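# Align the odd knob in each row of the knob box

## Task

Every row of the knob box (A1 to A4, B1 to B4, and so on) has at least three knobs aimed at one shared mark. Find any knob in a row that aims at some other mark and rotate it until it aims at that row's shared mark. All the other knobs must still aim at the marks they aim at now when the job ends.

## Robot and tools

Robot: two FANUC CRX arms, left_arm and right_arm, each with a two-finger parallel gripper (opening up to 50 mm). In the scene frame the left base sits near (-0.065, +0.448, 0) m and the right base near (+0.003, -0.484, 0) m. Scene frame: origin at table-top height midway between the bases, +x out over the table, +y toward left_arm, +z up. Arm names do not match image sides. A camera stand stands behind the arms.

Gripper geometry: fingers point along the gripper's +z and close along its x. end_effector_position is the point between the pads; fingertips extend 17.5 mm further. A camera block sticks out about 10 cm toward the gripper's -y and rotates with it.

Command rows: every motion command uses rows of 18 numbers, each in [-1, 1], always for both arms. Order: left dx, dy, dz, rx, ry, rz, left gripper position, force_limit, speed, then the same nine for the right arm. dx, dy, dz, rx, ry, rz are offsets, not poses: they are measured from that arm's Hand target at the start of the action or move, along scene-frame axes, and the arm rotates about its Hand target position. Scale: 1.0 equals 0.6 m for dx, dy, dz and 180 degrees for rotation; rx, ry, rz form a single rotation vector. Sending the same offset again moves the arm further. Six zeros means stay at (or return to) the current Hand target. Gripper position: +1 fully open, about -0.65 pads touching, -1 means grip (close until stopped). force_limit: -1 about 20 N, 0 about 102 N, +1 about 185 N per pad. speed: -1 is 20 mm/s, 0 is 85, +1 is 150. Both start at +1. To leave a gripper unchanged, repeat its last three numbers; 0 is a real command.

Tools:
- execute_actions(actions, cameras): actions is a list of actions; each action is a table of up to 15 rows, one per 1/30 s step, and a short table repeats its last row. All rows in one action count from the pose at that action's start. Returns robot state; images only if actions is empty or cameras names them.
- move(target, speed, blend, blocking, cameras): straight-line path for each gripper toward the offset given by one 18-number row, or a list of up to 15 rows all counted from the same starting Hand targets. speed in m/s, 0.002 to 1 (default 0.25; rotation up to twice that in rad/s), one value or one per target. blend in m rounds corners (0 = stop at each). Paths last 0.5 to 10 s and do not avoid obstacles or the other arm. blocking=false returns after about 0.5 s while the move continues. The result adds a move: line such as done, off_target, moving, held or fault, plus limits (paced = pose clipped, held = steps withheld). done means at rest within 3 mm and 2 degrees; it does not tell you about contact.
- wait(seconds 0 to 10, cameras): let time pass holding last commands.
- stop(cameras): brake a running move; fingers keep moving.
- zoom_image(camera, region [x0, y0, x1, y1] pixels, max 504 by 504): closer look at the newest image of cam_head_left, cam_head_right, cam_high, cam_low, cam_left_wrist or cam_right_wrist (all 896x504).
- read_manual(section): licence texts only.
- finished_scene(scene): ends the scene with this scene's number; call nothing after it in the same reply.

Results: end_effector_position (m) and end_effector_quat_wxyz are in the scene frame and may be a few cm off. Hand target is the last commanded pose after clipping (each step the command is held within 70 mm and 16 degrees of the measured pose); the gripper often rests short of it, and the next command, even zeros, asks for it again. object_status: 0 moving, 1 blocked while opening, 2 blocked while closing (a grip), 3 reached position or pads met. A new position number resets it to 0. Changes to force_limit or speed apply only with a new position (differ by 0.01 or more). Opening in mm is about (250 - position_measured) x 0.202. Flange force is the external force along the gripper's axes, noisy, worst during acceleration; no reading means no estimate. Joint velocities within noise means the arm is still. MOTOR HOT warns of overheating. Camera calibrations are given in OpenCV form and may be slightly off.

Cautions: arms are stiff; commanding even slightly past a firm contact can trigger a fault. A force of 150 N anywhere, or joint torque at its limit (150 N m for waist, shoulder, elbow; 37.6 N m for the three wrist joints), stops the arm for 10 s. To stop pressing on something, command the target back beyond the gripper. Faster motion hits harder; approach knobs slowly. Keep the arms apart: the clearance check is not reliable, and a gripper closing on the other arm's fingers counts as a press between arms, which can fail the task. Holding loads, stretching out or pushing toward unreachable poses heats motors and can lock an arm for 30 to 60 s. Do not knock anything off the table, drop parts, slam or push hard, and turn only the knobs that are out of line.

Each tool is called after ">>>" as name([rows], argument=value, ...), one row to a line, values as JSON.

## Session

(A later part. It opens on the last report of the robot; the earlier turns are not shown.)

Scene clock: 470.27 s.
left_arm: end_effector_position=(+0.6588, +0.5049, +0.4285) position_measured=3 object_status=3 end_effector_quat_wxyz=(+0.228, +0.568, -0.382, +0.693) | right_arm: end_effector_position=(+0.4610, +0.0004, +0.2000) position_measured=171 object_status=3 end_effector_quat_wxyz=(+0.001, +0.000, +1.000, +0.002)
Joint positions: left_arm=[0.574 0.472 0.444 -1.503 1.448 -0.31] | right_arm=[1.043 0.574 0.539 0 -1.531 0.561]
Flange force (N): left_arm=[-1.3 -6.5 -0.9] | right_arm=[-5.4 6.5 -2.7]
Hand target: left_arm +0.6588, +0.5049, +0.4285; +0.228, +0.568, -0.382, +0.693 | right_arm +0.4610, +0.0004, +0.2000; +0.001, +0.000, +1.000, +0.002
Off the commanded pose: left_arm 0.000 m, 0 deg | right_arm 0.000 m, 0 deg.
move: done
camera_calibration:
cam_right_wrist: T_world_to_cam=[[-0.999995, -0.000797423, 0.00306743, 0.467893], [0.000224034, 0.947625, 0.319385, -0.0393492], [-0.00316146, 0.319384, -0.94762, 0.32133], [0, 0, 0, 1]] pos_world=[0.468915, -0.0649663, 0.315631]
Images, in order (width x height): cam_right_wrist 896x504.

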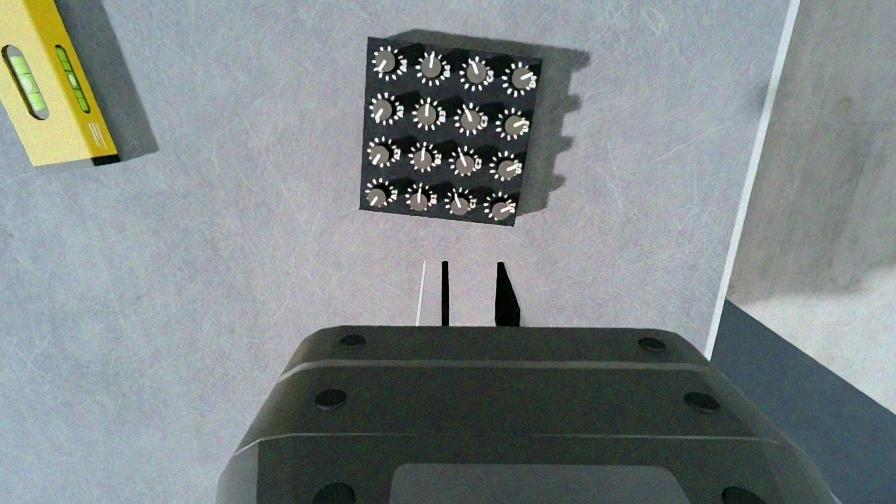

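>>> move(target=[0,0,0,0,0,0,1,1,1, -0.102,-0.834,0.167,0,0,-0.4,-0.122,-0.9,0], speed=0.5)

>>> move(target=[-0.2,-0.4,0,0,0,0,-0.122,-0.9,0, 0,0,0,0,0,0,-0.122,-0.9,0], speed=0.4, cameras=["cam_head_left", "cam_high"])

Scene clock: 526.60 s.
left_arm: end_effector_position=(+0.6588, +0.5049, +0.4285) position_measured=3 object_status=3 end_effector_quat_wxyz=(+0.228, +0.568, -0.382, +0.693) | right_arm: end_effector_position=(+0.3998, -0.4999, +0.3002) position_measured=171 object_status=3 end_effector_quat_wxyz=(+0.002, +0.588, +0.809, +0.001)
Joint positions: left_arm=[0.574 0.472 0.444 -1.503 1.448 -0.31] | right_arm=[0.328 -0.136 -0.082 0.003 -1.62 0.019]
Flange force (N): left_arm=[-1.1 -6.1 -0.5] | right_arm=[0.9 1.1 -3.1]
Hand target: left_arm +0.6588, +0.5049, +0.4285; +0.228, +0.568, -0.382, +0.693 | right_arm +0.3998, -0.5000, +0.3002; +0.002, +0.588, +0.809, +0.001
Off the commanded pose: left_arm 0.000 m, 0 deg | right_arm 0.000 m, 0 deg.
move: done

Scene clock: 527.77 s.
left_arm: end_effector_position=(+0.5389, +0.2649, +0.4284) position_measured=171 object_status=3 end_effector_quat_wxyz=(+0.228, +0.568, -0.382, +0.693) | right_arm: end_effector_position=(+0.3998, -0.5000, +0.3002) position_measured=171 object_status=3 end_effector_quat_wxyz=(+0.002, +0.588, +0.809, +0.001)
Joint positions: left_arm=[0.238 0.02 -0.118 -1.433 1.125 -0.458] | right_arm=[0.328 -0.135 -0.082 0.003 -1.62 0.019]
Flange force (N): left_arm=[0.4 -3.2 -0.8] | right_arm=[1.0 1.8 -2.6]
Hand target: left_arm +0.5388, +0.2649, +0.4285; +0.228, +0.568, -0.382, +0.693 | right_arm +0.3998, -0.5000, +0.3002; +0.002, +0.588, +0.809, +0.001
Off the commanded pose: left_arm 0.000 m, 0 deg | right_arm 0.000 m, 0 deg.
move: done
Images, in order (width x height): cam_head_left 896x504, cam_high 896x504.

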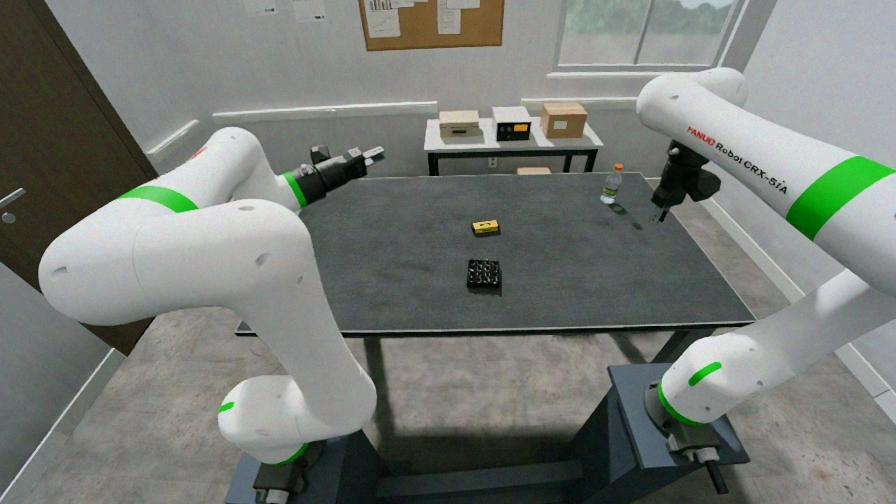

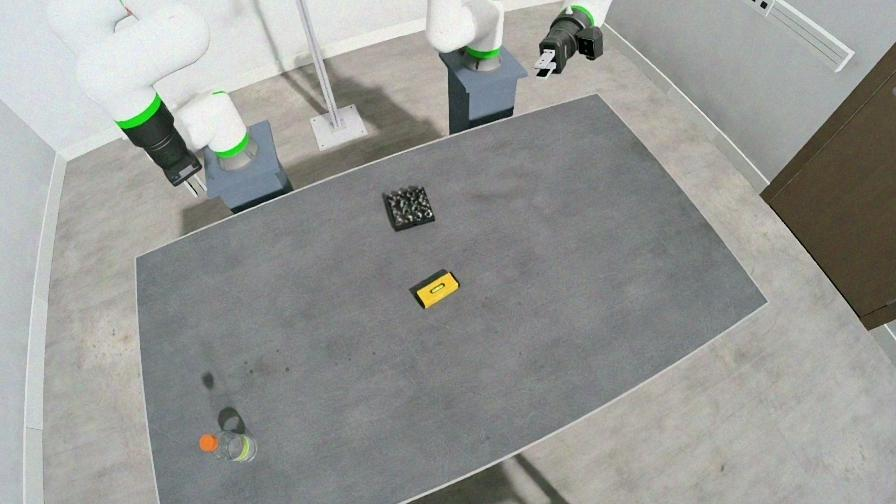

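>>> move(target=[-0.0647,-0.2748,-0.2475,0.4104,0.3194,0.0002,-0.122,-0.9,0, 0,0,0,0,0,0,-0.122,-0.9,0], speed=0.3, cameras=["cam_head_right", "cam_left_wrist"])

Scene clock: 539.83 s.
left_arm: end_effector_position=(+0.5000, +0.1000, +0.2800) position_measured=171 object_status=3 end_effector_quat_wxyz=(+0.001, +0.830, -0.558, +0.000) | right_arm: end_effector_position=(+0.3998, -0.5000, +0.3002) position_measured=171 object_status=3 end_effector_quat_wxyz=(+0.002, +0.588, +0.809, +0.001)
Joint positions: left_arm=[-0.709 0.585 0.743 -3.14 1.728 1.137] | right_arm=[0.328 -0.135 -0.082 0.003 -1.62 0.019]
Flange force (N): left_arm=[5.8 -5.8 -2.5] | right_arm=[-0.1 1.3 -3.3]
Hand target: left_arm +0.5000, +0.1000, +0.2800; +0.001, +0.830, -0.558, +0.000 | right_arm +0.3998, -0.5000, +0.3002; +0.002, +0.588, +0.809, +0.001
Off the commanded pose: left_arm 0.000 m, 0 deg | right_arm 0.000 m, 0 deg.
move: done
camera_calibration:
cam_left_wrist: T_world_to_cam=[[0.380767, -0.924668, -0.00241174, -0.0861578], [-0.873217, -0.360435, 0.32799, 0.402873], [-0.304152, -0.122782, -0.944678, 0.562644], [0, 0, 0, 1]] pos_world=[0.555731, 0.134625, 0.399171]
Images, in order (width x height): cam_head_right 896x504, cam_left_wrist 896x504.

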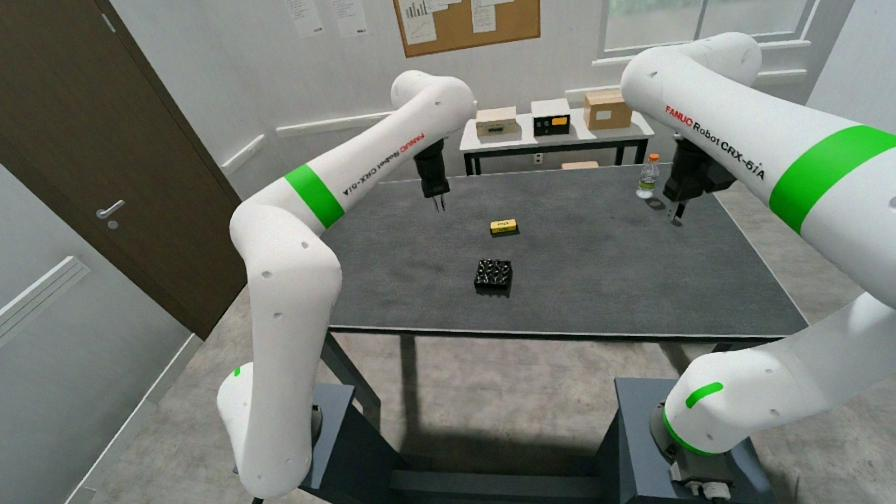

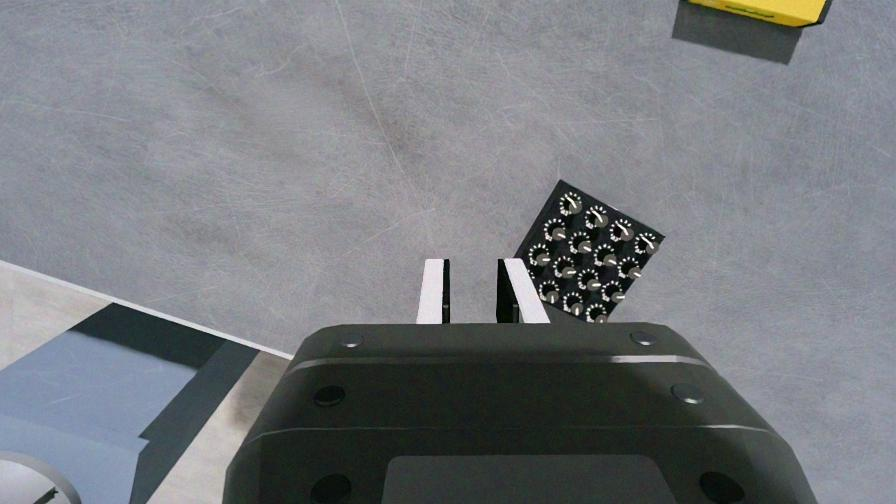

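>>> move(target=[-0.0967,-0.2367,-0.1333,0,0,-0.1233,-0.122,-0.9,0, 0,0,0,0,0,0,-0.122,-0.9,0], speed=0.3, cameras=["cam_left_wrist"])

>>> zoom_image(camera="cam_left_wrist", region=[330, 30, 570, 270])

Scene clock: 551.53 s.
left_arm: end_effector_position=(+0.4420, -0.0420, +0.2000) position_measured=171 object_status=3 end_effector_quat_wxyz=(+0.001, +0.707, -0.707, +0.000) | right_arm: end_effector_position=(+0.3998, -0.5000, +0.3002) position_measured=171 object_status=3 end_effector_quat_wxyz=(+0.002, +0.588, +0.809, +0.001)
Joint positions: left_arm=[-0.914 0.698 0.735 -3.14 1.607 0.954] | right_arm=[0.328 -0.135 -0.082 0.003 -1.62 0.019]
Flange force (N): left_arm=[7.4 -8.9 -2.3] | right_arm=[-0.8 3.3 -4.0]
Hand target: left_arm +0.4420, -0.0420, +0.2000; +0.001, +0.707, -0.707, +0.000 | right_arm +0.3998, -0.5000, +0.3002; +0.002, +0.588, +0.809, +0.001
Off the commanded pose: left_arm 0.000 m, 0 deg | right_arm 0.000 m, 0 deg.
move: done
camera_calibration:
cam_left_wrist: T_world_to_cam=[[0.00317502, -0.999992, -0.00240684, -0.0318057], [-0.944717, -0.00378865, 0.327864, 0.373941], [-0.327871, 0.00123281, -0.944722, 0.467704], [0, 0, 0, 1]] pos_world=[0.506716, -0.0309653, 0.319172]
Images, in order (width x height): cam_left_wrist 896x504.

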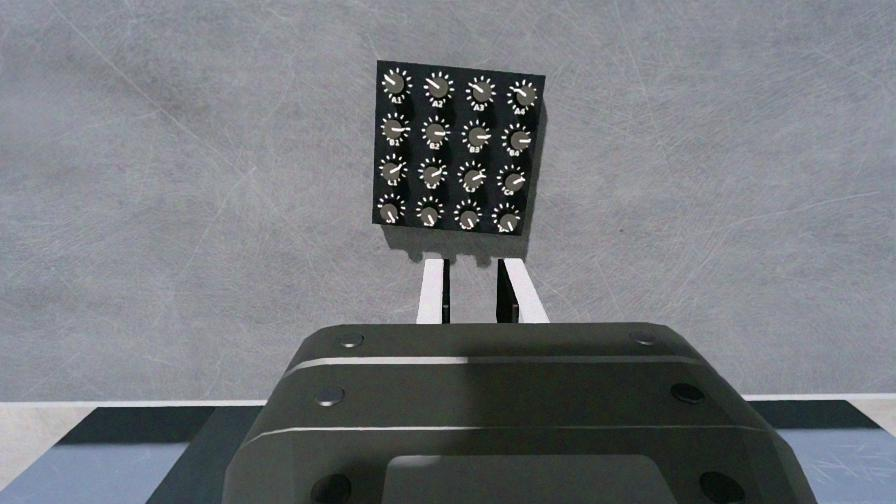

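Scaled by 2.100 from the camera's 896x504 image, which has a finer 1280x720 frame.

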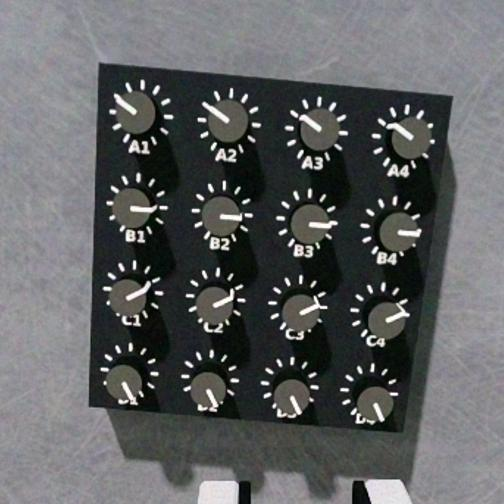

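>>> zoom_image(camera="cam_left_wrist", region=[440, 100, 510, 170])

>>> zoom_image(camera="cam_left_wrist", region=[395, 180, 465, 250])

>>> zoom_image(camera="cam_left_wrist", region=[390, 230, 560, 330])

Scaled by 7.200 from the camera's 896x504 image, which has a finer 1280x720 frame.

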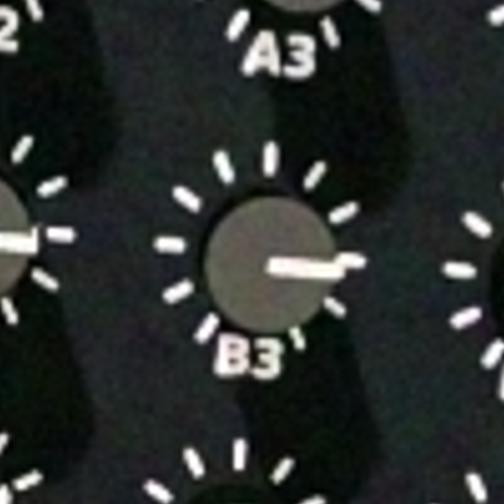

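Scaled by 7.200 from the camera's 896x504 image, which has a finer 1280x720 frame.

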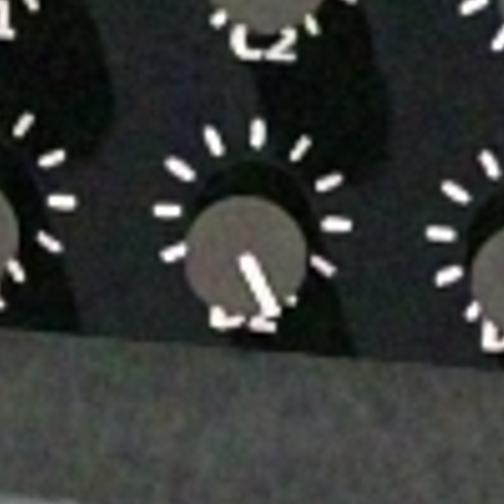

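Scaled by 2.965 from the camera's 896x504 image, which has a finer 1280x720 frame.

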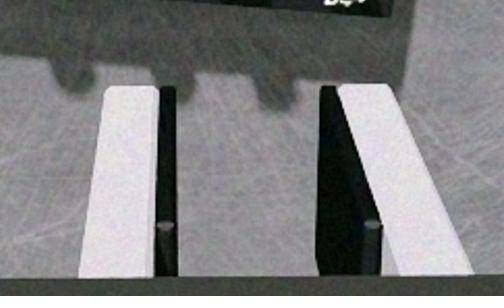

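>>> move(target=[0.0588,-0.0097,-0.1833,0,0,-0.0344,-0.122,-0.9,0, 0,0,0,0,0,0,-0.122,-0.9,0], speed=0.15, cameras=["cam_left_wrist"])

>>> zoom_image(camera="cam_left_wrist", region=[386, 205, 546, 325])

Scene clock: 568.97 s.
left_arm: end_effector_position=(+0.4773, -0.0478, +0.0900) position_measured=171 object_status=3 end_effector_quat_wxyz=(+0.001, +0.668, -0.744, +0.000) | right_arm: end_effector_position=(+0.3998, -0.5000, +0.3002) position_measured=171 object_status=3 end_effector_quat_wxyz=(+0.002, +0.588, +0.809, +0.001)
Joint positions: left_arm=[-0.879 0.814 0.67 -3.14 1.426 0.81] | right_arm=[0.328 -0.135 -0.082 0.003 -1.62 0.019]
Flange force (N): left_arm=[5.7 -9.7 0.4] | right_arm=[-0.2 1.8 -3.3]
Hand target: left_arm +0.4773, -0.0478, +0.0900; -0.001, -0.668, +0.744, +0.000 | right_arm +0.3998, -0.5000, +0.3002; +0.002, +0.588, +0.809, +0.001
Off the commanded pose: left_arm 0.000 m, 0 deg | right_arm 0.000 m, 0 deg.
move: done
camera_calibration:
cam_left_wrist: T_world_to_cam=[[-0.104682, -0.994503, -0.00242805, 0.0137325], [-0.939558, 0.0980976, 0.328037, 0.445604], [-0.325996, 0.0366209, -0.944662, 0.376127], [0, 0, 0, 1]] pos_world=[0.542724, -0.0438298, 0.209171]
Images, in order (width x height): cam_left_wrist 896x504.

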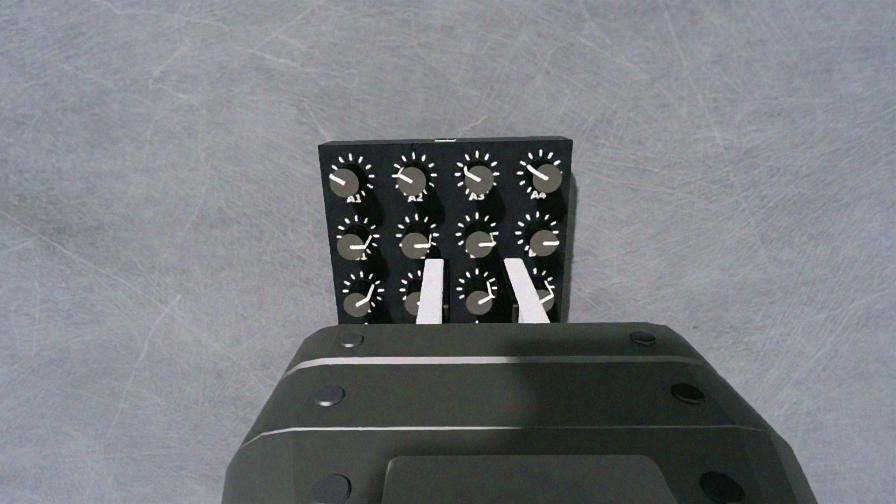

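Scaled by 3.150 from the camera's 896x504 image, which has a finer 1280x720 frame.

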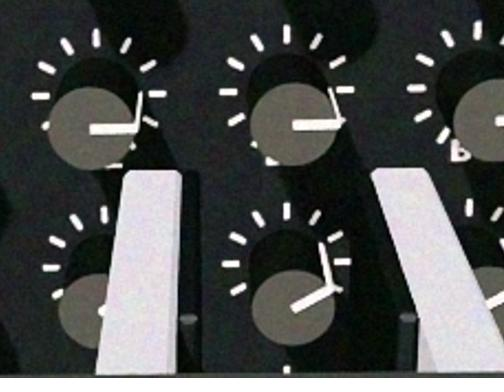

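>>> move(target=[0.0058,-0.0082,-0.0417,0,0,0,-0.122,-0.9,0, 0,0,0,0,0,0,-0.122,-0.9,0], speed=0.06, cameras=["cam_left_wrist", "cam_low"])

>>> zoom_image(camera="cam_left_wrist", region=[386, 205, 546, 325])

>>> zoom_image(camera="cam_low", region=[330, 255, 420, 320])

Scene clock: 573.77 s.
left_arm: end_effector_position=(+0.4807, -0.0527, +0.0649) position_measured=171 object_status=3 end_effector_quat_wxyz=(+0.001, +0.668, -0.744, +0.000) | right_arm: end_effector_position=(+0.3998, -0.5000, +0.3002) position_measured=171 object_status=3 end_effector_quat_wxyz=(+0.002, +0.588, +0.809, +0.001)
Joint positions: left_arm=[-0.879 0.845 0.664 -3.14 1.389 0.81] | right_arm=[0.328 -0.135 -0.082 0.003 -1.62 0.019]
Flange force (N): left_arm=[6.6 -10.2 0.6] | right_arm=[0.6 1.7 -3.7]
Hand target: left_arm +0.4807, -0.0527, +0.0650; -0.001, -0.668, +0.744, +0.000 | right_arm +0.3998, -0.5000, +0.3002; +0.002, +0.588, +0.809, +0.001
Off the commanded pose: left_arm 0.000 m, 0 deg | right_arm 0.000 m, 0 deg.
move: done
camera_calibration:
cam_left_wrist: T_world_to_cam=[[-0.104722, -0.994498, -0.002508, 0.00920161], [-0.939523, 0.0981057, 0.328135, 0.457571], [-0.326084, 0.0367194, -0.944627, 0.353783], [0, 0, 0, 1]] pos_world=[0.546224, -0.04873, 0.184071]
Images, in order (width x height): cam_low 896x504, cam_left_wrist 896x504.

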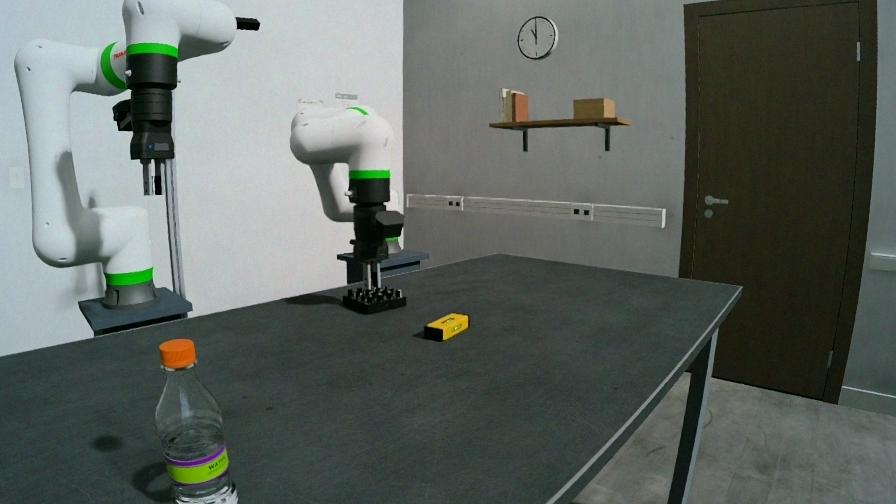

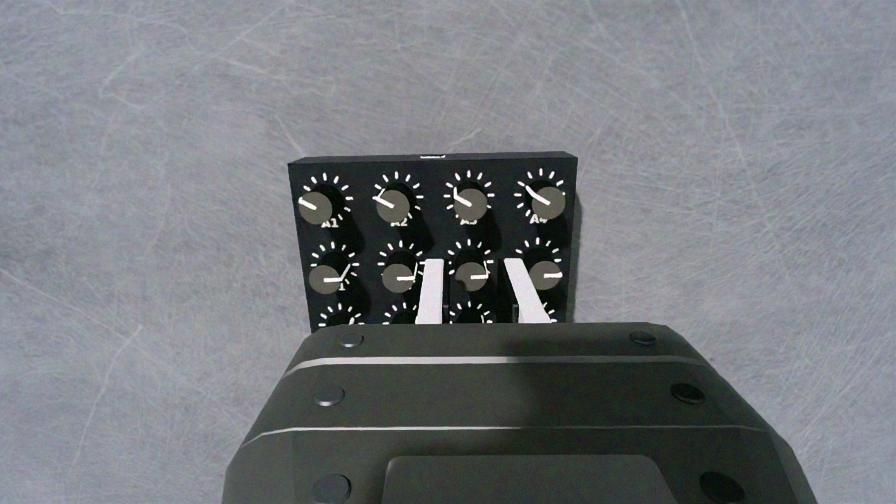

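Scaled by 3.150 from the camera's 896x504 image, which has a finer 1280x720 frame.

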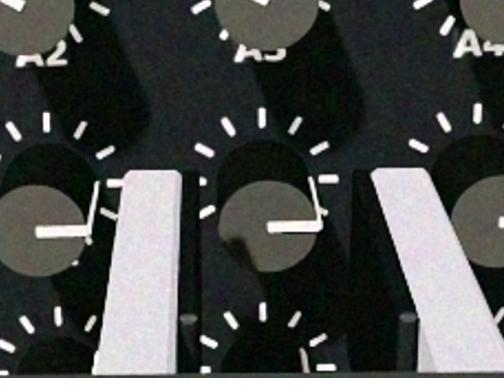

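Scaled by 5.600 from the camera's 896x504 image, which has a finer 1280x720 frame.

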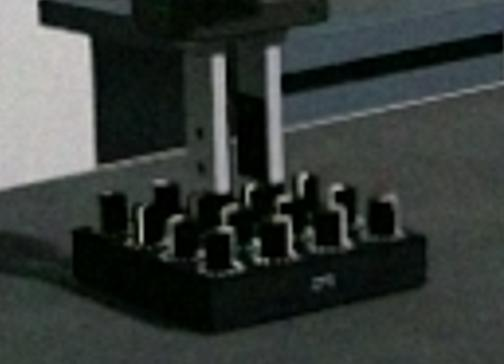

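>>> move(target=[0,0,0,0,0,-0.5,-0.122,-0.9,0, 0,0,0,0,0,0,-0.122,-0.9,0], speed=0.5, cameras=["cam_left_wrist"])

>>> zoom_image(camera="cam_left_wrist", region=[386, 205, 546, 325])

>>> move(target=[0,0,0,0,0,-0.5,-0.122,-0.9,0, 0,0,0,0,0,0,-0.122,-0.9,0], speed=0.5, cameras=["cam_left_wrist"])

>>> zoom_image(camera="cam_left_wrist", region=[386, 205, 546, 325])

Scene clock: 581.00 s.
left_arm: end_effector_position=(+0.4807, -0.0527, +0.0650) position_measured=171 object_status=3 end_effector_quat_wxyz=(-0.001, +0.054, +0.999, +0.000) | right_arm: end_effector_position=(+0.3998, -0.5000, +0.3002) position_measured=171 object_status=3 end_effector_quat_wxyz=(+0.002, +0.588, +0.809, +0.001)
Joint positions: left_arm=[-0.879 0.846 0.666 -3.141 1.392 -0.76] | right_arm=[0.328 -0.135 -0.082 0.003 -1.62 0.019]
Flange force (N): left_arm=[-9.6 -6.0 0.5] | right_arm=[0.4 2.2 -3.6]
Hand target: left_arm +0.4807, -0.0527, +0.0650; -0.001, +0.054, +0.999, +0.000 | right_arm +0.3998, -0.5000, +0.3002; +0.002, +0.588, +0.809, +0.001
Off the commanded pose: left_arm 0.000 m, 0 deg | right_arm 0.000 m, 0 deg.
move: done
camera_calibration:
cam_left_wrist: T_world_to_cam=[[-0.994503, 0.104682, -0.00242805, 0.494829], [0.0980976, 0.939558, 0.328037, 0.00311844], [0.0366209, 0.325996, -0.944662, 0.194771], [0, 0, 0, 1]] pos_world=[0.48467, -0.118224, 0.184171]
Images, in order (width x height): cam_left_wrist 896x504.

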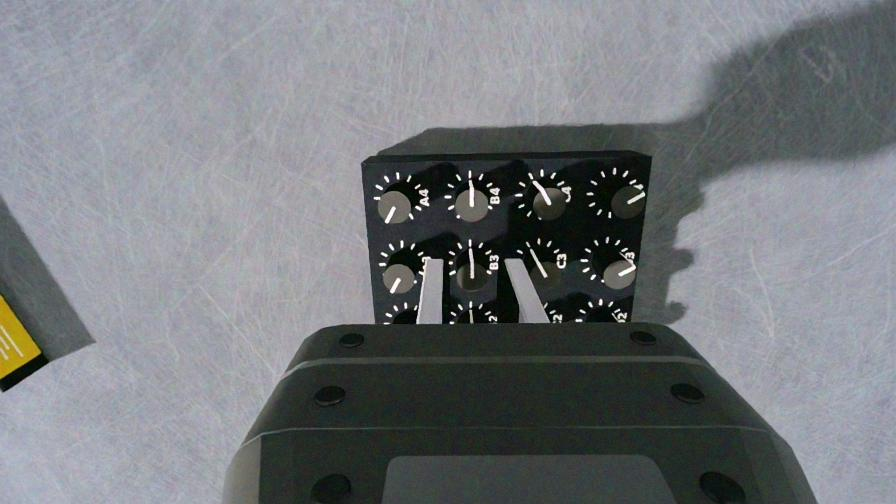

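Scaled by 3.150 from the camera's 896x504 image, which has a finer 1280x720 frame.

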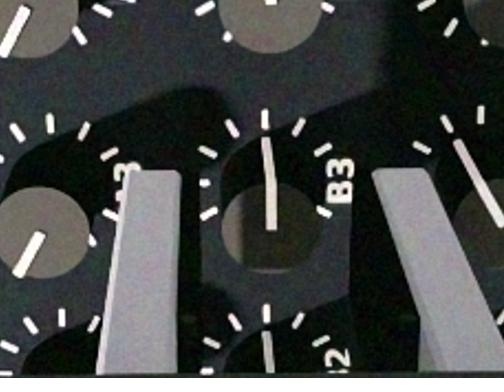

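Scene clock: 583.10 s.
left_arm: end_effector_position=(+0.4807, -0.0527, +0.0650) position_measured=171 object_status=3 end_effector_quat_wxyz=(+0.000, +0.744, +0.668, +0.001) | right_arm: end_effector_position=(+0.3998, -0.5000, +0.3002) position_measured=171 object_status=3 end_effector_quat_wxyz=(+0.002, +0.588, +0.809, +0.001)
Joint positions: left_arm=[-0.88 0.845 0.663 -3.143 1.389 -2.329] | right_arm=[0.328 -0.135 -0.082 0.003 -1.62 0.019]
Flange force (N): left_arm=[-6.7 10.4 0.1] | right_arm=[-0.6 2.8 -4.0]
Hand target: left_arm +0.4807, -0.0527, +0.0650; +0.000, +0.744, +0.668, +0.001 | right_arm +0.3998, -0.5000, +0.3002; +0.002, +0.588, +0.809, +0.001
Off the commanded pose: left_arm 0.000 m, 0 deg | right_arm 0.000 m, 0 deg.
move: done
camera_calibration:
cam_left_wrist: T_world_to_cam=[[0.104682, 0.994503, -0.00242805, 0.0133339], [0.939558, -0.0980976, 0.328037, -0.45615], [0.325996, -0.0366209, -0.944662, 0.036526], [0, 0, 0, 1]] pos_world=[0.415276, -0.0566702, 0.184171]
Images, in order (width x height): cam_left_wrist 896x504.

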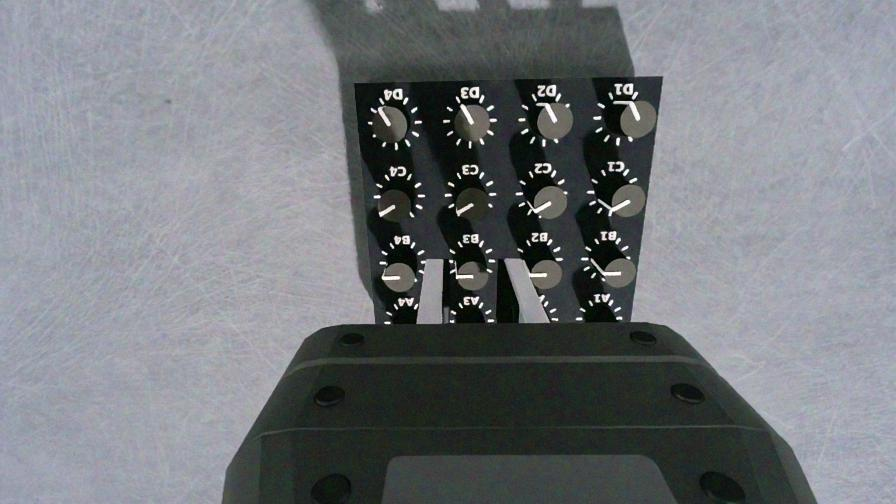

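Scaled by 3.150 from the camera's 896x504 image, which has a finer 1280x720 frame.

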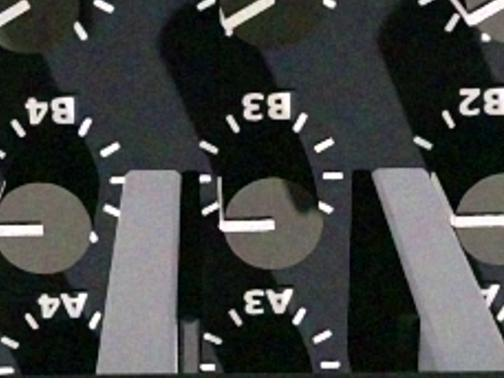

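>>> move([
  [0,0,0.25,0,0,0,-0.122,-0.9,0, 0,0,0,0,0,0,-0.122,-0.9,0],
  [-0.1,0.7,0.4,0,0,0.3,-0.122,-0.9,0, 0,0,0,0,0,0,-0.122,-0.9,0],
], speed=0.5, blend=0.03, cameras=["cam_high"])

Scene clock: 649.73 s.
left_arm: end_effector_position=(+0.4207, +0.3672, +0.3050) position_measured=171 object_status=3 end_effector_quat_wxyz=(+0.000, +0.360, +0.933, +0.001) | right_arm: end_effector_position=(+0.3998, -0.5000, +0.3002) position_measured=171 object_status=3 end_effector_quat_wxyz=(+0.002, +0.588, +0.809, +0.001)
Joint positions: left_arm=[-0.394 0.113 0.176 -3.143 1.634 -1.874] | right_arm=[0.328 -0.135 -0.082 0.003 -1.62 0.019]
Flange force (N): left_arm=[-2.0 2.3 -1.8] | right_arm=[0.5 2.1 -3.9]
Hand target: left_arm +0.4207, +0.3673, +0.3050; +0.000, +0.360, +0.933, +0.001 | right_arm +0.3998, -0.5000, +0.3002; +0.002, +0.588, +0.809, +0.001
Off the commanded pose: left_arm 0.000 m, 0 deg | right_arm 0.000 m, 0 deg.
move: done; limits=paced
Images, in order (width x height): cam_high 896x504.

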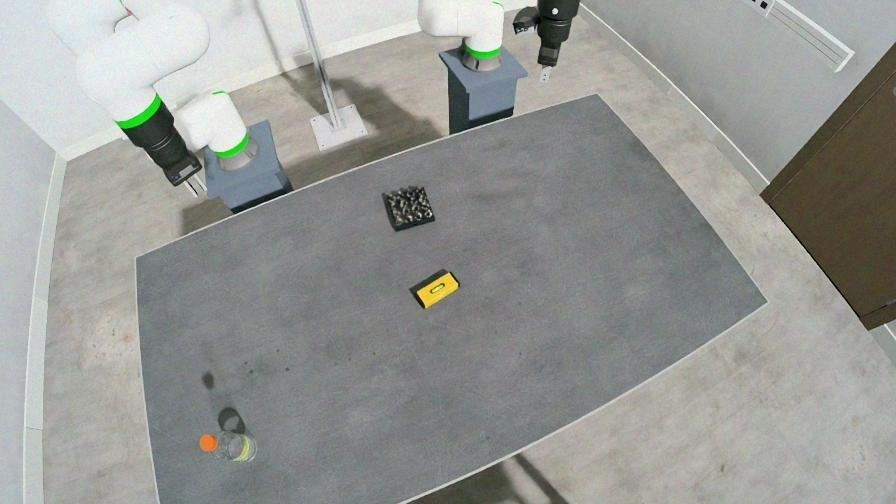

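>>> wait(seconds=0.1)

>>> move(target=[0,0,0,0,0,0,-0.122,-0.9,0, 0.102,0.834,-0.167,0,0,0.4,-0.122,-0.9,0], speed=0.8, cameras=["cam_right_wrist"])

>>> zoom_image(camera="cam_right_wrist", region=[330, 30, 570, 270])

>>> wait(seconds=0.1)

Scene clock: 654.50 s.
left_arm: end_effector_position=(+0.4207, +0.3673, +0.3050) position_measured=171 object_status=3 end_effector_quat_wxyz=(+0.000, +0.360, +0.933, +0.001) | right_arm: end_effector_position=(+0.3998, -0.5000, +0.3002) position_measured=171 object_status=3 end_effector_quat_wxyz=(+0.002, +0.588, +0.809, +0.001)
Joint positions: left_arm=[-0.394 0.113 0.176 -3.143 1.634 -1.874] | right_arm=[0.328 -0.135 -0.082 0.003 -1.62 0.019]
Flange force (N): left_arm=[-1.5 3.5 -2.3] | right_arm=[0.5 2.0 -3.6]
Hand target: left_arm +0.4207, +0.3673, +0.3050; +0.000, +0.360, +0.933, +0.001 | right_arm +0.3998, -0.5000, +0.3002; +0.002, +0.588, +0.809, +0.001
Tool commands: left_gripper/position=-0.122 left_gripper/force_limit=-0.9 left_gripper/speed=+0.0 right_gripper/position=-0.122 right_gripper/force_limit=-0.9 right_gripper/speed=+0.0
Off the commanded pose: left_arm 0.000 m, 0 deg | right_arm 0.000 m, 0 deg.
wait: 0.10 s; at rest from the start

Scene clock: 656.27 s.
left_arm: end_effector_position=(+0.4207, +0.3673, +0.3050) position_measured=171 object_status=3 end_effector_quat_wxyz=(+0.000, +0.360, +0.933, +0.001) | right_arm: end_effector_position=(+0.4610, +0.0004, +0.2000) position_measured=171 object_status=3 end_effector_quat_wxyz=(+0.001, +0.000, +1.000, +0.002)
Joint positions: left_arm=[-0.394 0.113 0.176 -3.143 1.634 -1.874] | right_arm=[1.043 0.574 0.539 0 -1.531 0.561]
Flange force (N): left_arm=[-1.6 2.7 -1.9] | right_arm=[-6.0 6.3 -3.1]
Hand target: left_arm +0.4207, +0.3673, +0.3050; +0.000, +0.360, +0.933, +0.001 | right_arm +0.4610, +0.0004, +0.2000; +0.001, +0.000, +1.000, +0.002
Off the commanded pose: left_arm 0.000 m, 0 deg | right_arm 0.000 m, 0 deg.
move: done; limits=paced
camera_calibration:
cam_right_wrist: T_world_to_cam=[[-0.999995, -0.000797423, 0.00306743, 0.467893], [0.000224034, 0.947625, 0.319385, -0.0393811], [-0.00316146, 0.319384, -0.94762, 0.321424], [0, 0, 0, 1]] pos_world=[0.468915, -0.0649663, 0.315731]
Images, in order (width x height): cam_right_wrist 896x504.

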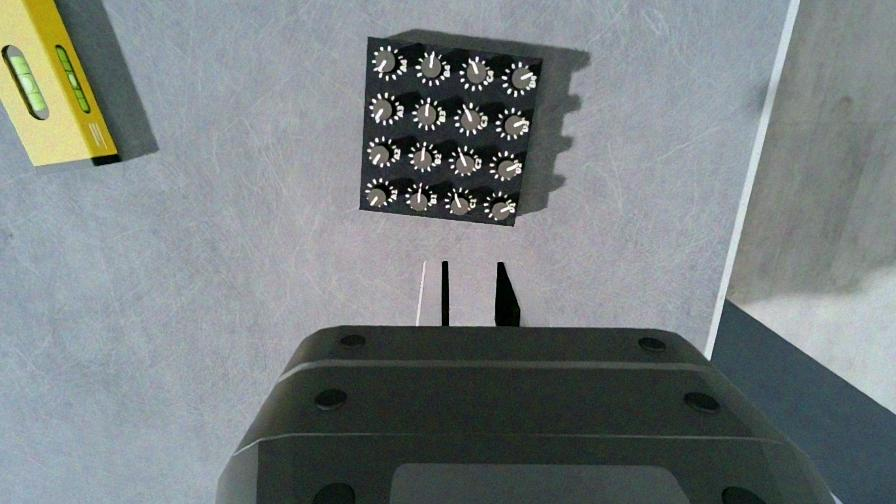

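Scaled by 2.100 from the camera's 896x504 image, which has a finer 1280x720 frame.

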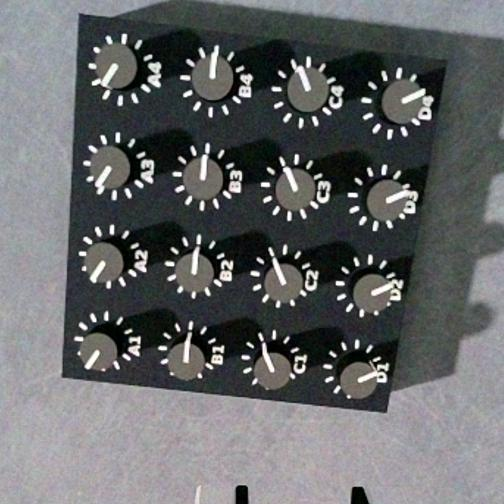

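Scene clock: 656.37 s.
left_arm: end_effector_position=(+0.4207, +0.3673, +0.3050) position_measured=171 object_status=3 end_effector_quat_wxyz=(+0.000, +0.360, +0.933, +0.001) | right_arm: end_effector_position=(+0.4610, +0.0004, +0.2000) position_measured=171 object_status=3 end_effector_quat_wxyz=(+0.001, +0.000, +1.000, +0.002)
Joint positions: left_arm=[-0.394 0.113 0.176 -3.143 1.634 -1.874] | right_arm=[1.043 0.574 0.539 0 -1.531 0.561]
Flange force (N): left_arm=[-2.0 2.8 -2.0] | right_arm=[-4.2 5.1 -2.5]
Hand target: left_arm +0.4207, +0.3673, +0.3050; +0.000, +0.360, +0.933, +0.001 | right_arm +0.4610, +0.0004, +0.2000; +0.001, +0.000, +1.000, +0.002
Tool commands: left_gripper/position=-0.122 left_gripper/force_limit=-0.9 left_gripper/speed=+0.0 right_gripper/position=-0.122 right_gripper/force_limit=-0.9 right_gripper/speed=+0.0
Off the commanded pose: left_arm 0.000 m, 0 deg | right_arm 0.000 m, 0 deg.
wait: 0.10 s; no rest

>>> move(target=[0,0,0,0,0,0,-0.122,-0.9,0, 0.0747,-0.136,-0.225,0,0,-0.0344,-0.122,-0.9,0], speed=0.5, cameras=["cam_right_wrist"])

>>> zoom_image(camera="cam_right_wrist", region=[386, 215, 546, 335])

Scene clock: 671.67 s.
left_arm: end_effector_position=(+0.4207, +0.3673, +0.3050) position_measured=171 object_status=3 end_effector_quat_wxyz=(+0.000, +0.360, +0.933, +0.001) | right_arm: end_effector_position=(+0.5058, -0.0811, +0.0650) position_measured=171 object_status=3 end_effector_quat_wxyz=(+0.002, +0.054, +0.999, +0.002)
Joint positions: left_arm=[-0.394 0.113 0.176 -3.143 1.634 -1.874] | right_arm=[0.912 0.583 0.232 0 -1.215 0.584]
Flange force (N): left_arm=[-1.8 2.9 -1.4] | right_arm=[-4.4 3.5 -2.0]
Hand target: left_arm +0.4207, +0.3673, +0.3050; +0.000, +0.360, +0.933, +0.001 | right_arm +0.5058, -0.0812, +0.0650; +0.002, +0.054, +0.999, +0.002
Off the commanded pose: left_arm 0.000 m, 0 deg | right_arm 0.000 m, 0 deg.
move: done
camera_calibration:
cam_right_wrist: T_world_to_cam=[[-0.994256, 0.10698, 0.00308617, 0.518919], [0.102356, 0.942065, 0.319432, 0.0289491], [0.0312655, 0.317914, -0.947604, 0.202172], [0, 0, 0, 1]] pos_world=[0.506655, -0.147059, 0.180731]
Images, in order (width x height): cam_right_wrist 896x504.

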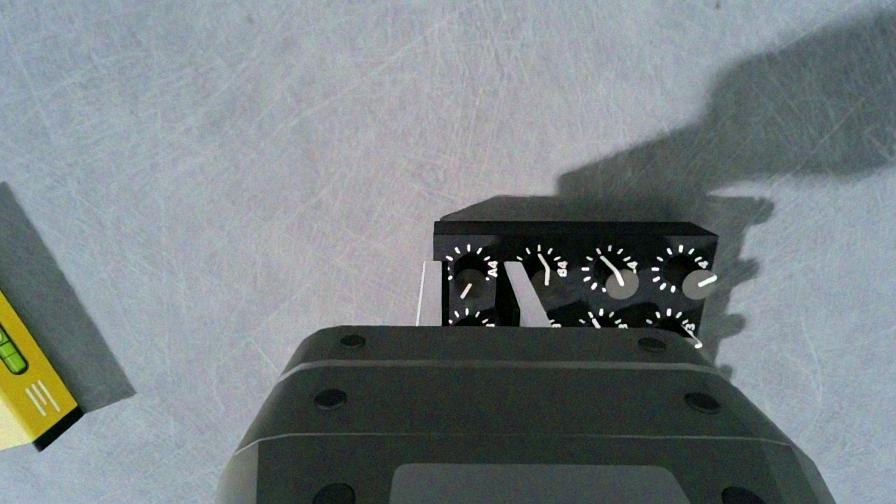

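Scaled by 3.150 from the camera's 896x504 image, which has a finer 1280x720 frame.

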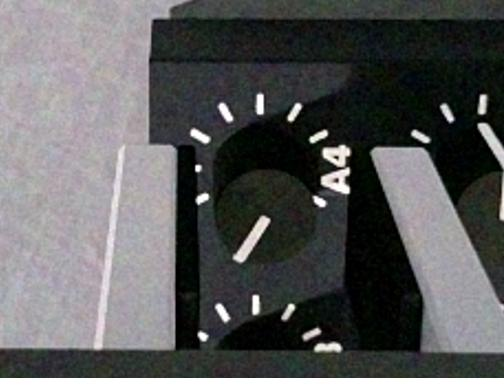

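>>> move([
  [0,0,0,0,0,0,-0.122,-0.9,0, 0,0.001,-0.0317,0,0,0,-0.122,-0.9,0],
  [0,0,0,0,0,0,-0.122,-0.9,0, 0,0.001,-0.0317,0,0,0,-1,-0.9,0],
  [0,0,0,0,0,0,-0.122,-0.9,0, 0,0.001,-0.0317,0,0,-0.5,-1,-0.9,0],
  [0,0,0,0,0,0,-0.122,-0.9,0, 0,0.001,-0.0317,0,0,-0.5,-0.122,-0.9,0],
  [0,0,0,0,0,0,-0.122,-0.9,0, 0,0.001,0.0083,0,0,-0.5,-0.122,-0.9,0],
  [0,0,0,0,0,0,-0.122,-0.9,0, -0.0795,0.1001,0.0083,0,0,-0.5,-0.122,-0.9,0],
  [0,0,0,0,0,0,-0.122,-0.9,0, -0.0795,0.1001,-0.0317,0,0,-0.5,-0.122,-0.9,0],
  [0,0,0,0,0,0,-0.122,-0.9,0, -0.0795,0.1001,-0.0317,0,0,-0.5,-1,-0.9,0],
  [0,0,0,0,0,0,-0.122,-0.9,0, -0.0795,0.1001,-0.0317,0,0,-0.1667,-1,-0.9,0],
  [0,0,0,0,0,0,-0.122,-0.9,0, -0.0795,0.1001,-0.0317,0,0,-0.1667,-0.122,-0.9,0],
  [0,0,0,0,0,0,-0.122,-0.9,0, -0.0795,0.1001,0.0083,0,0,-0.1667,-0.122,-0.9,0],
], speed=[0.15,0.1,0.8,0.1,0.2,0.3,0.15,0.1,0.8,0.1,0.2], blend=[0,0,0,0,0.01,0.01,0,0,0,0,0], cameras=["cam_right_wrist"])

>>> wait(seconds=0.1)

Scene clock: 687.67 s.
left_arm: end_effector_position=(+0.4207, +0.3673, +0.3050) position_measured=171 object_status=3 end_effector_quat_wxyz=(+0.000, +0.360, +0.933, +0.001) | right_arm: end_effector_position=(+0.4581, -0.0211, +0.0699) position_measured=171 object_status=3 end_effector_quat_wxyz=(+0.002, +0.311, +0.950, +0.002)
Joint positions: left_arm=[-0.394 0.113 0.176 -3.143 1.634 -1.874] | right_arm=[1.03 0.591 0.255 0.003 -1.231 -0.059]
Flange force (N): left_arm=[-1.8 3.4 -2.0] | right_arm=[-0.1 6.9 -1.0]
Hand target: left_arm +0.4207, +0.3673, +0.3050; +0.000, +0.360, +0.933, +0.001 | right_arm +0.4581, -0.0211, +0.0699; +0.002, +0.311, +0.950, +0.002
Off the commanded pose: left_arm 0.000 m, 0 deg | right_arm 0.000 m, 0 deg.
move: done; limits=paced
camera_calibration:
cam_right_wrist: T_world_to_cam=[[-0.807453, 0.589924, 0.0030572, 0.389762], [0.559832, 0.76461, 0.319312, -0.237621], [0.186032, 0.259541, -0.947645, 0.117077], [0, 0, 0, 1]] pos_world=[0.425962, -0.0786288, 0.185631]
Images, in order (width x height): cam_right_wrist 896x504.

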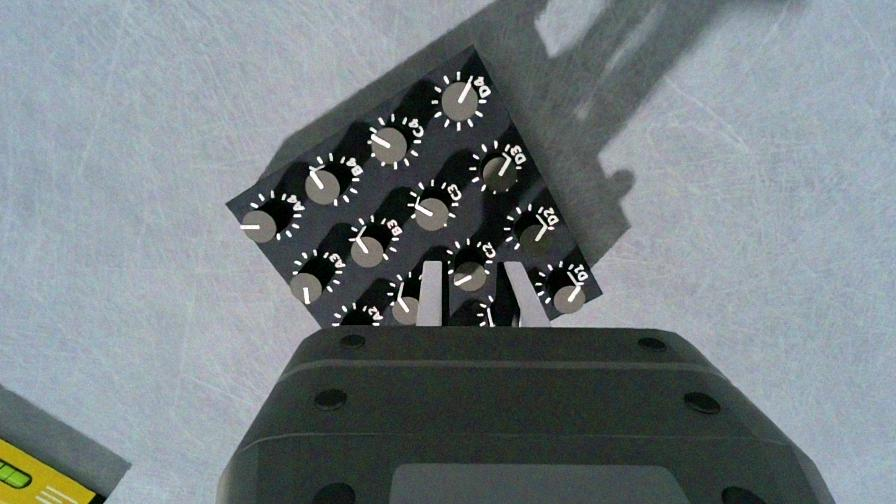

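Scene clock: 687.77 s.
left_arm: end_effector_position=(+0.4207, +0.3673, +0.3050) position_measured=171 object_status=3 end_effector_quat_wxyz=(+0.000, +0.360, +0.933, +0.001) | right_arm: end_effector_position=(+0.4581, -0.0211, +0.0699) position_measured=171 object_status=3 end_effector_quat_wxyz=(+0.002, +0.311, +0.950, +0.002)
Joint positions: left_arm=[-0.394 0.113 0.176 -3.143 1.634 -1.874] | right_arm=[1.03 0.591 0.255 0.003 -1.231 -0.059]
Flange force (N): left_arm=[-2.1 2.9 -1.9] | right_arm=[-0.4 5.6 -1.3]
Hand target: left_arm +0.4207, +0.3673, +0.3050; +0.000, +0.360, +0.933, +0.001 | right_arm +0.4581, -0.0211, +0.0699; +0.002, +0.311, +0.950, +0.002
Tool commands: left_gripper/position=-0.122 left_gripper/force_limit=-0.9 left_gripper/speed=+0.0 right_gripper/position=-0.122 right_gripper/force_limit=-0.9 right_gripper/speed=+0.0
Off the commanded pose: left_arm 0.000 m, 0 deg | right_arm 0.000 m, 0 deg.
wait: 0.10 s; no rest

>>> move([
  [0,0,0,0,0,0,-0.122,-0.9,0, 0.0795,-0.0992,0,0,0,0.1667,-0.1,-1,0],
  [0,0,0,0,0,0,-0.122,-0.9,0, 0.0795,-0.0992,-0.0398,0,0,0.1667,-0.1,-1,0],
  [0,0,0,0,0,0,-0.122,-0.9,0, 0.0795,-0.0992,-0.0398,0,0,0.1667,-1,-1,0],
  [0,0,0,0,0,0,-0.122,-0.9,0, 0.0795,-0.0992,-0.0398,0,0,0.6667,-1,-1,0],
  [0,0,0,0,0,0,-0.122,-0.9,0, 0.0795,-0.0992,-0.0398,0,0,0.6667,-0.1,-1,0],
  [0,0,0,0,0,0,-0.122,-0.9,0, 0.0795,-0.0992,0,0,0,0.6667,-0.1,-1,0],
], speed=[0.3,0.15,0.1,0.8,0.1,0.2], blend=[0.01,0,0,0,0,0], blocking=false)

>>> wait(seconds=10, cameras=["cam_right_wrist"])

>>> zoom_image(camera="cam_right_wrist", region=[340, 180, 660, 335])

Scene clock: 741.97 s.
left_arm: end_effector_position=(+0.4207, +0.3673, +0.3050) position_measured=171 object_status=3 end_effector_quat_wxyz=(+0.000, +0.360, +0.933, +0.001) | right_arm: end_effector_position=(+0.4770, -0.0448, +0.0700) position_measured=167 object_status=3 end_effector_quat_wxyz=(+0.003, +0.212, +0.977, +0.001)
Joint positions: left_arm=[-0.394 0.113 0.176 -3.143 1.634 -1.874] | right_arm=[0.985 0.583 0.243 0.005 -1.226 0.191]
Joint velocities: left_arm=[within noise] | right_arm=[-0.131 -0.015 -0.025 0 0.011 0.716]
Flange force (N): left_arm=[-2.3 3.4 -2.2] | right_arm=[-2.1 6.1 1.1]
Hand target: left_arm +0.4207, +0.3673, +0.3050; +0.000, +0.360, +0.933, +0.001 | right_arm +0.4818, -0.0507, +0.0699; +0.002, +0.185, +0.983, +0.002
Tool commands: left_gripper/position=-0.122 left_gripper/force_limit=-0.9 left_gripper/speed=+0.0 right_gripper/position=-0.1 right_gripper/force_limit=-1.0 right_gripper/speed=+0.0
Off the commanded pose: left_arm 0.000 m, 0 deg | right_arm 0.046 m, 108 deg.
move: running; path passed 0 of 6 targets; target 3's new numbers were not sent; target 5's new numbers were not sent

Scene clock: 746.20 s.
left_arm: end_effector_position=(+0.4207, +0.3673, +0.3050) position_measured=171 object_status=3 end_effector_quat_wxyz=(+0.000, +0.360, +0.933, +0.001) | right_arm: end_effector_position=(+0.5058, -0.0806, +0.0699) position_measured=167 object_status=3 end_effector_quat_wxyz=(+0.000, +0.668, -0.745, -0.003)
Joint positions: left_arm=[-0.394 0.113 0.176 -3.143 1.634 -1.874] | right_arm=[0.91 0.584 0.248 -0.005 -1.235 2.159]
Flange force (N): left_arm=[-1.4 2.8 -1.7] | right_arm=[-4.8 -4.2 -1.3]
Hand target: left_arm +0.4207, +0.3673, +0.3050; +0.000, +0.360, +0.933, +0.001 | right_arm +0.5058, -0.0806, +0.0699; +0.000, -0.668, +0.745, +0.003
Tool commands: left_gripper/position=-0.122 left_gripper/force_limit=-0.9 left_gripper/speed=+0.0 right_gripper/position=-0.1 right_gripper/force_limit=-1.0 right_gripper/speed=+0.0
Off the commanded pose: left_arm 0.000 m, 0 deg | right_arm 0.000 m, 0 deg.
earlier move: done; limits=paced
wait: 4.23 of 10 s (the move ended)
camera_calibration:
cam_right_wrist: T_world_to_cam=[[-0.107114, -0.994242, 0.00302906, -0.018616], [-0.94204, 0.102464, 0.319472, 0.487393], [-0.317943, 0.0313665, -0.947591, 0.360158], [0, 0, 0, 1]] pos_world=[0.571659, -0.0797457, 0.18563]
Images, in order (width x height): cam_right_wrist 896x504.

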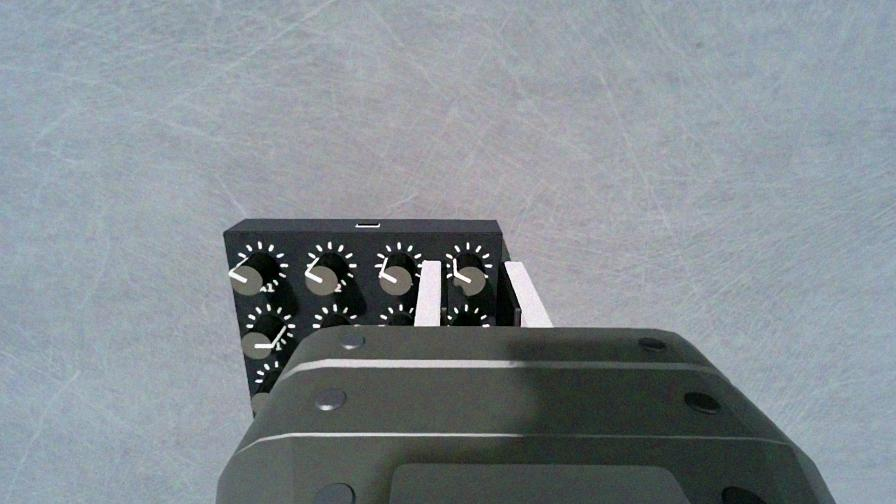

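Scaled by 1.575 from the camera's 896x504 image, which has a finer 1280x720 frame.

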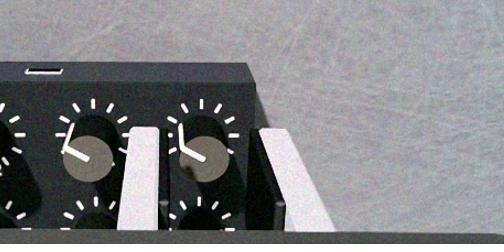

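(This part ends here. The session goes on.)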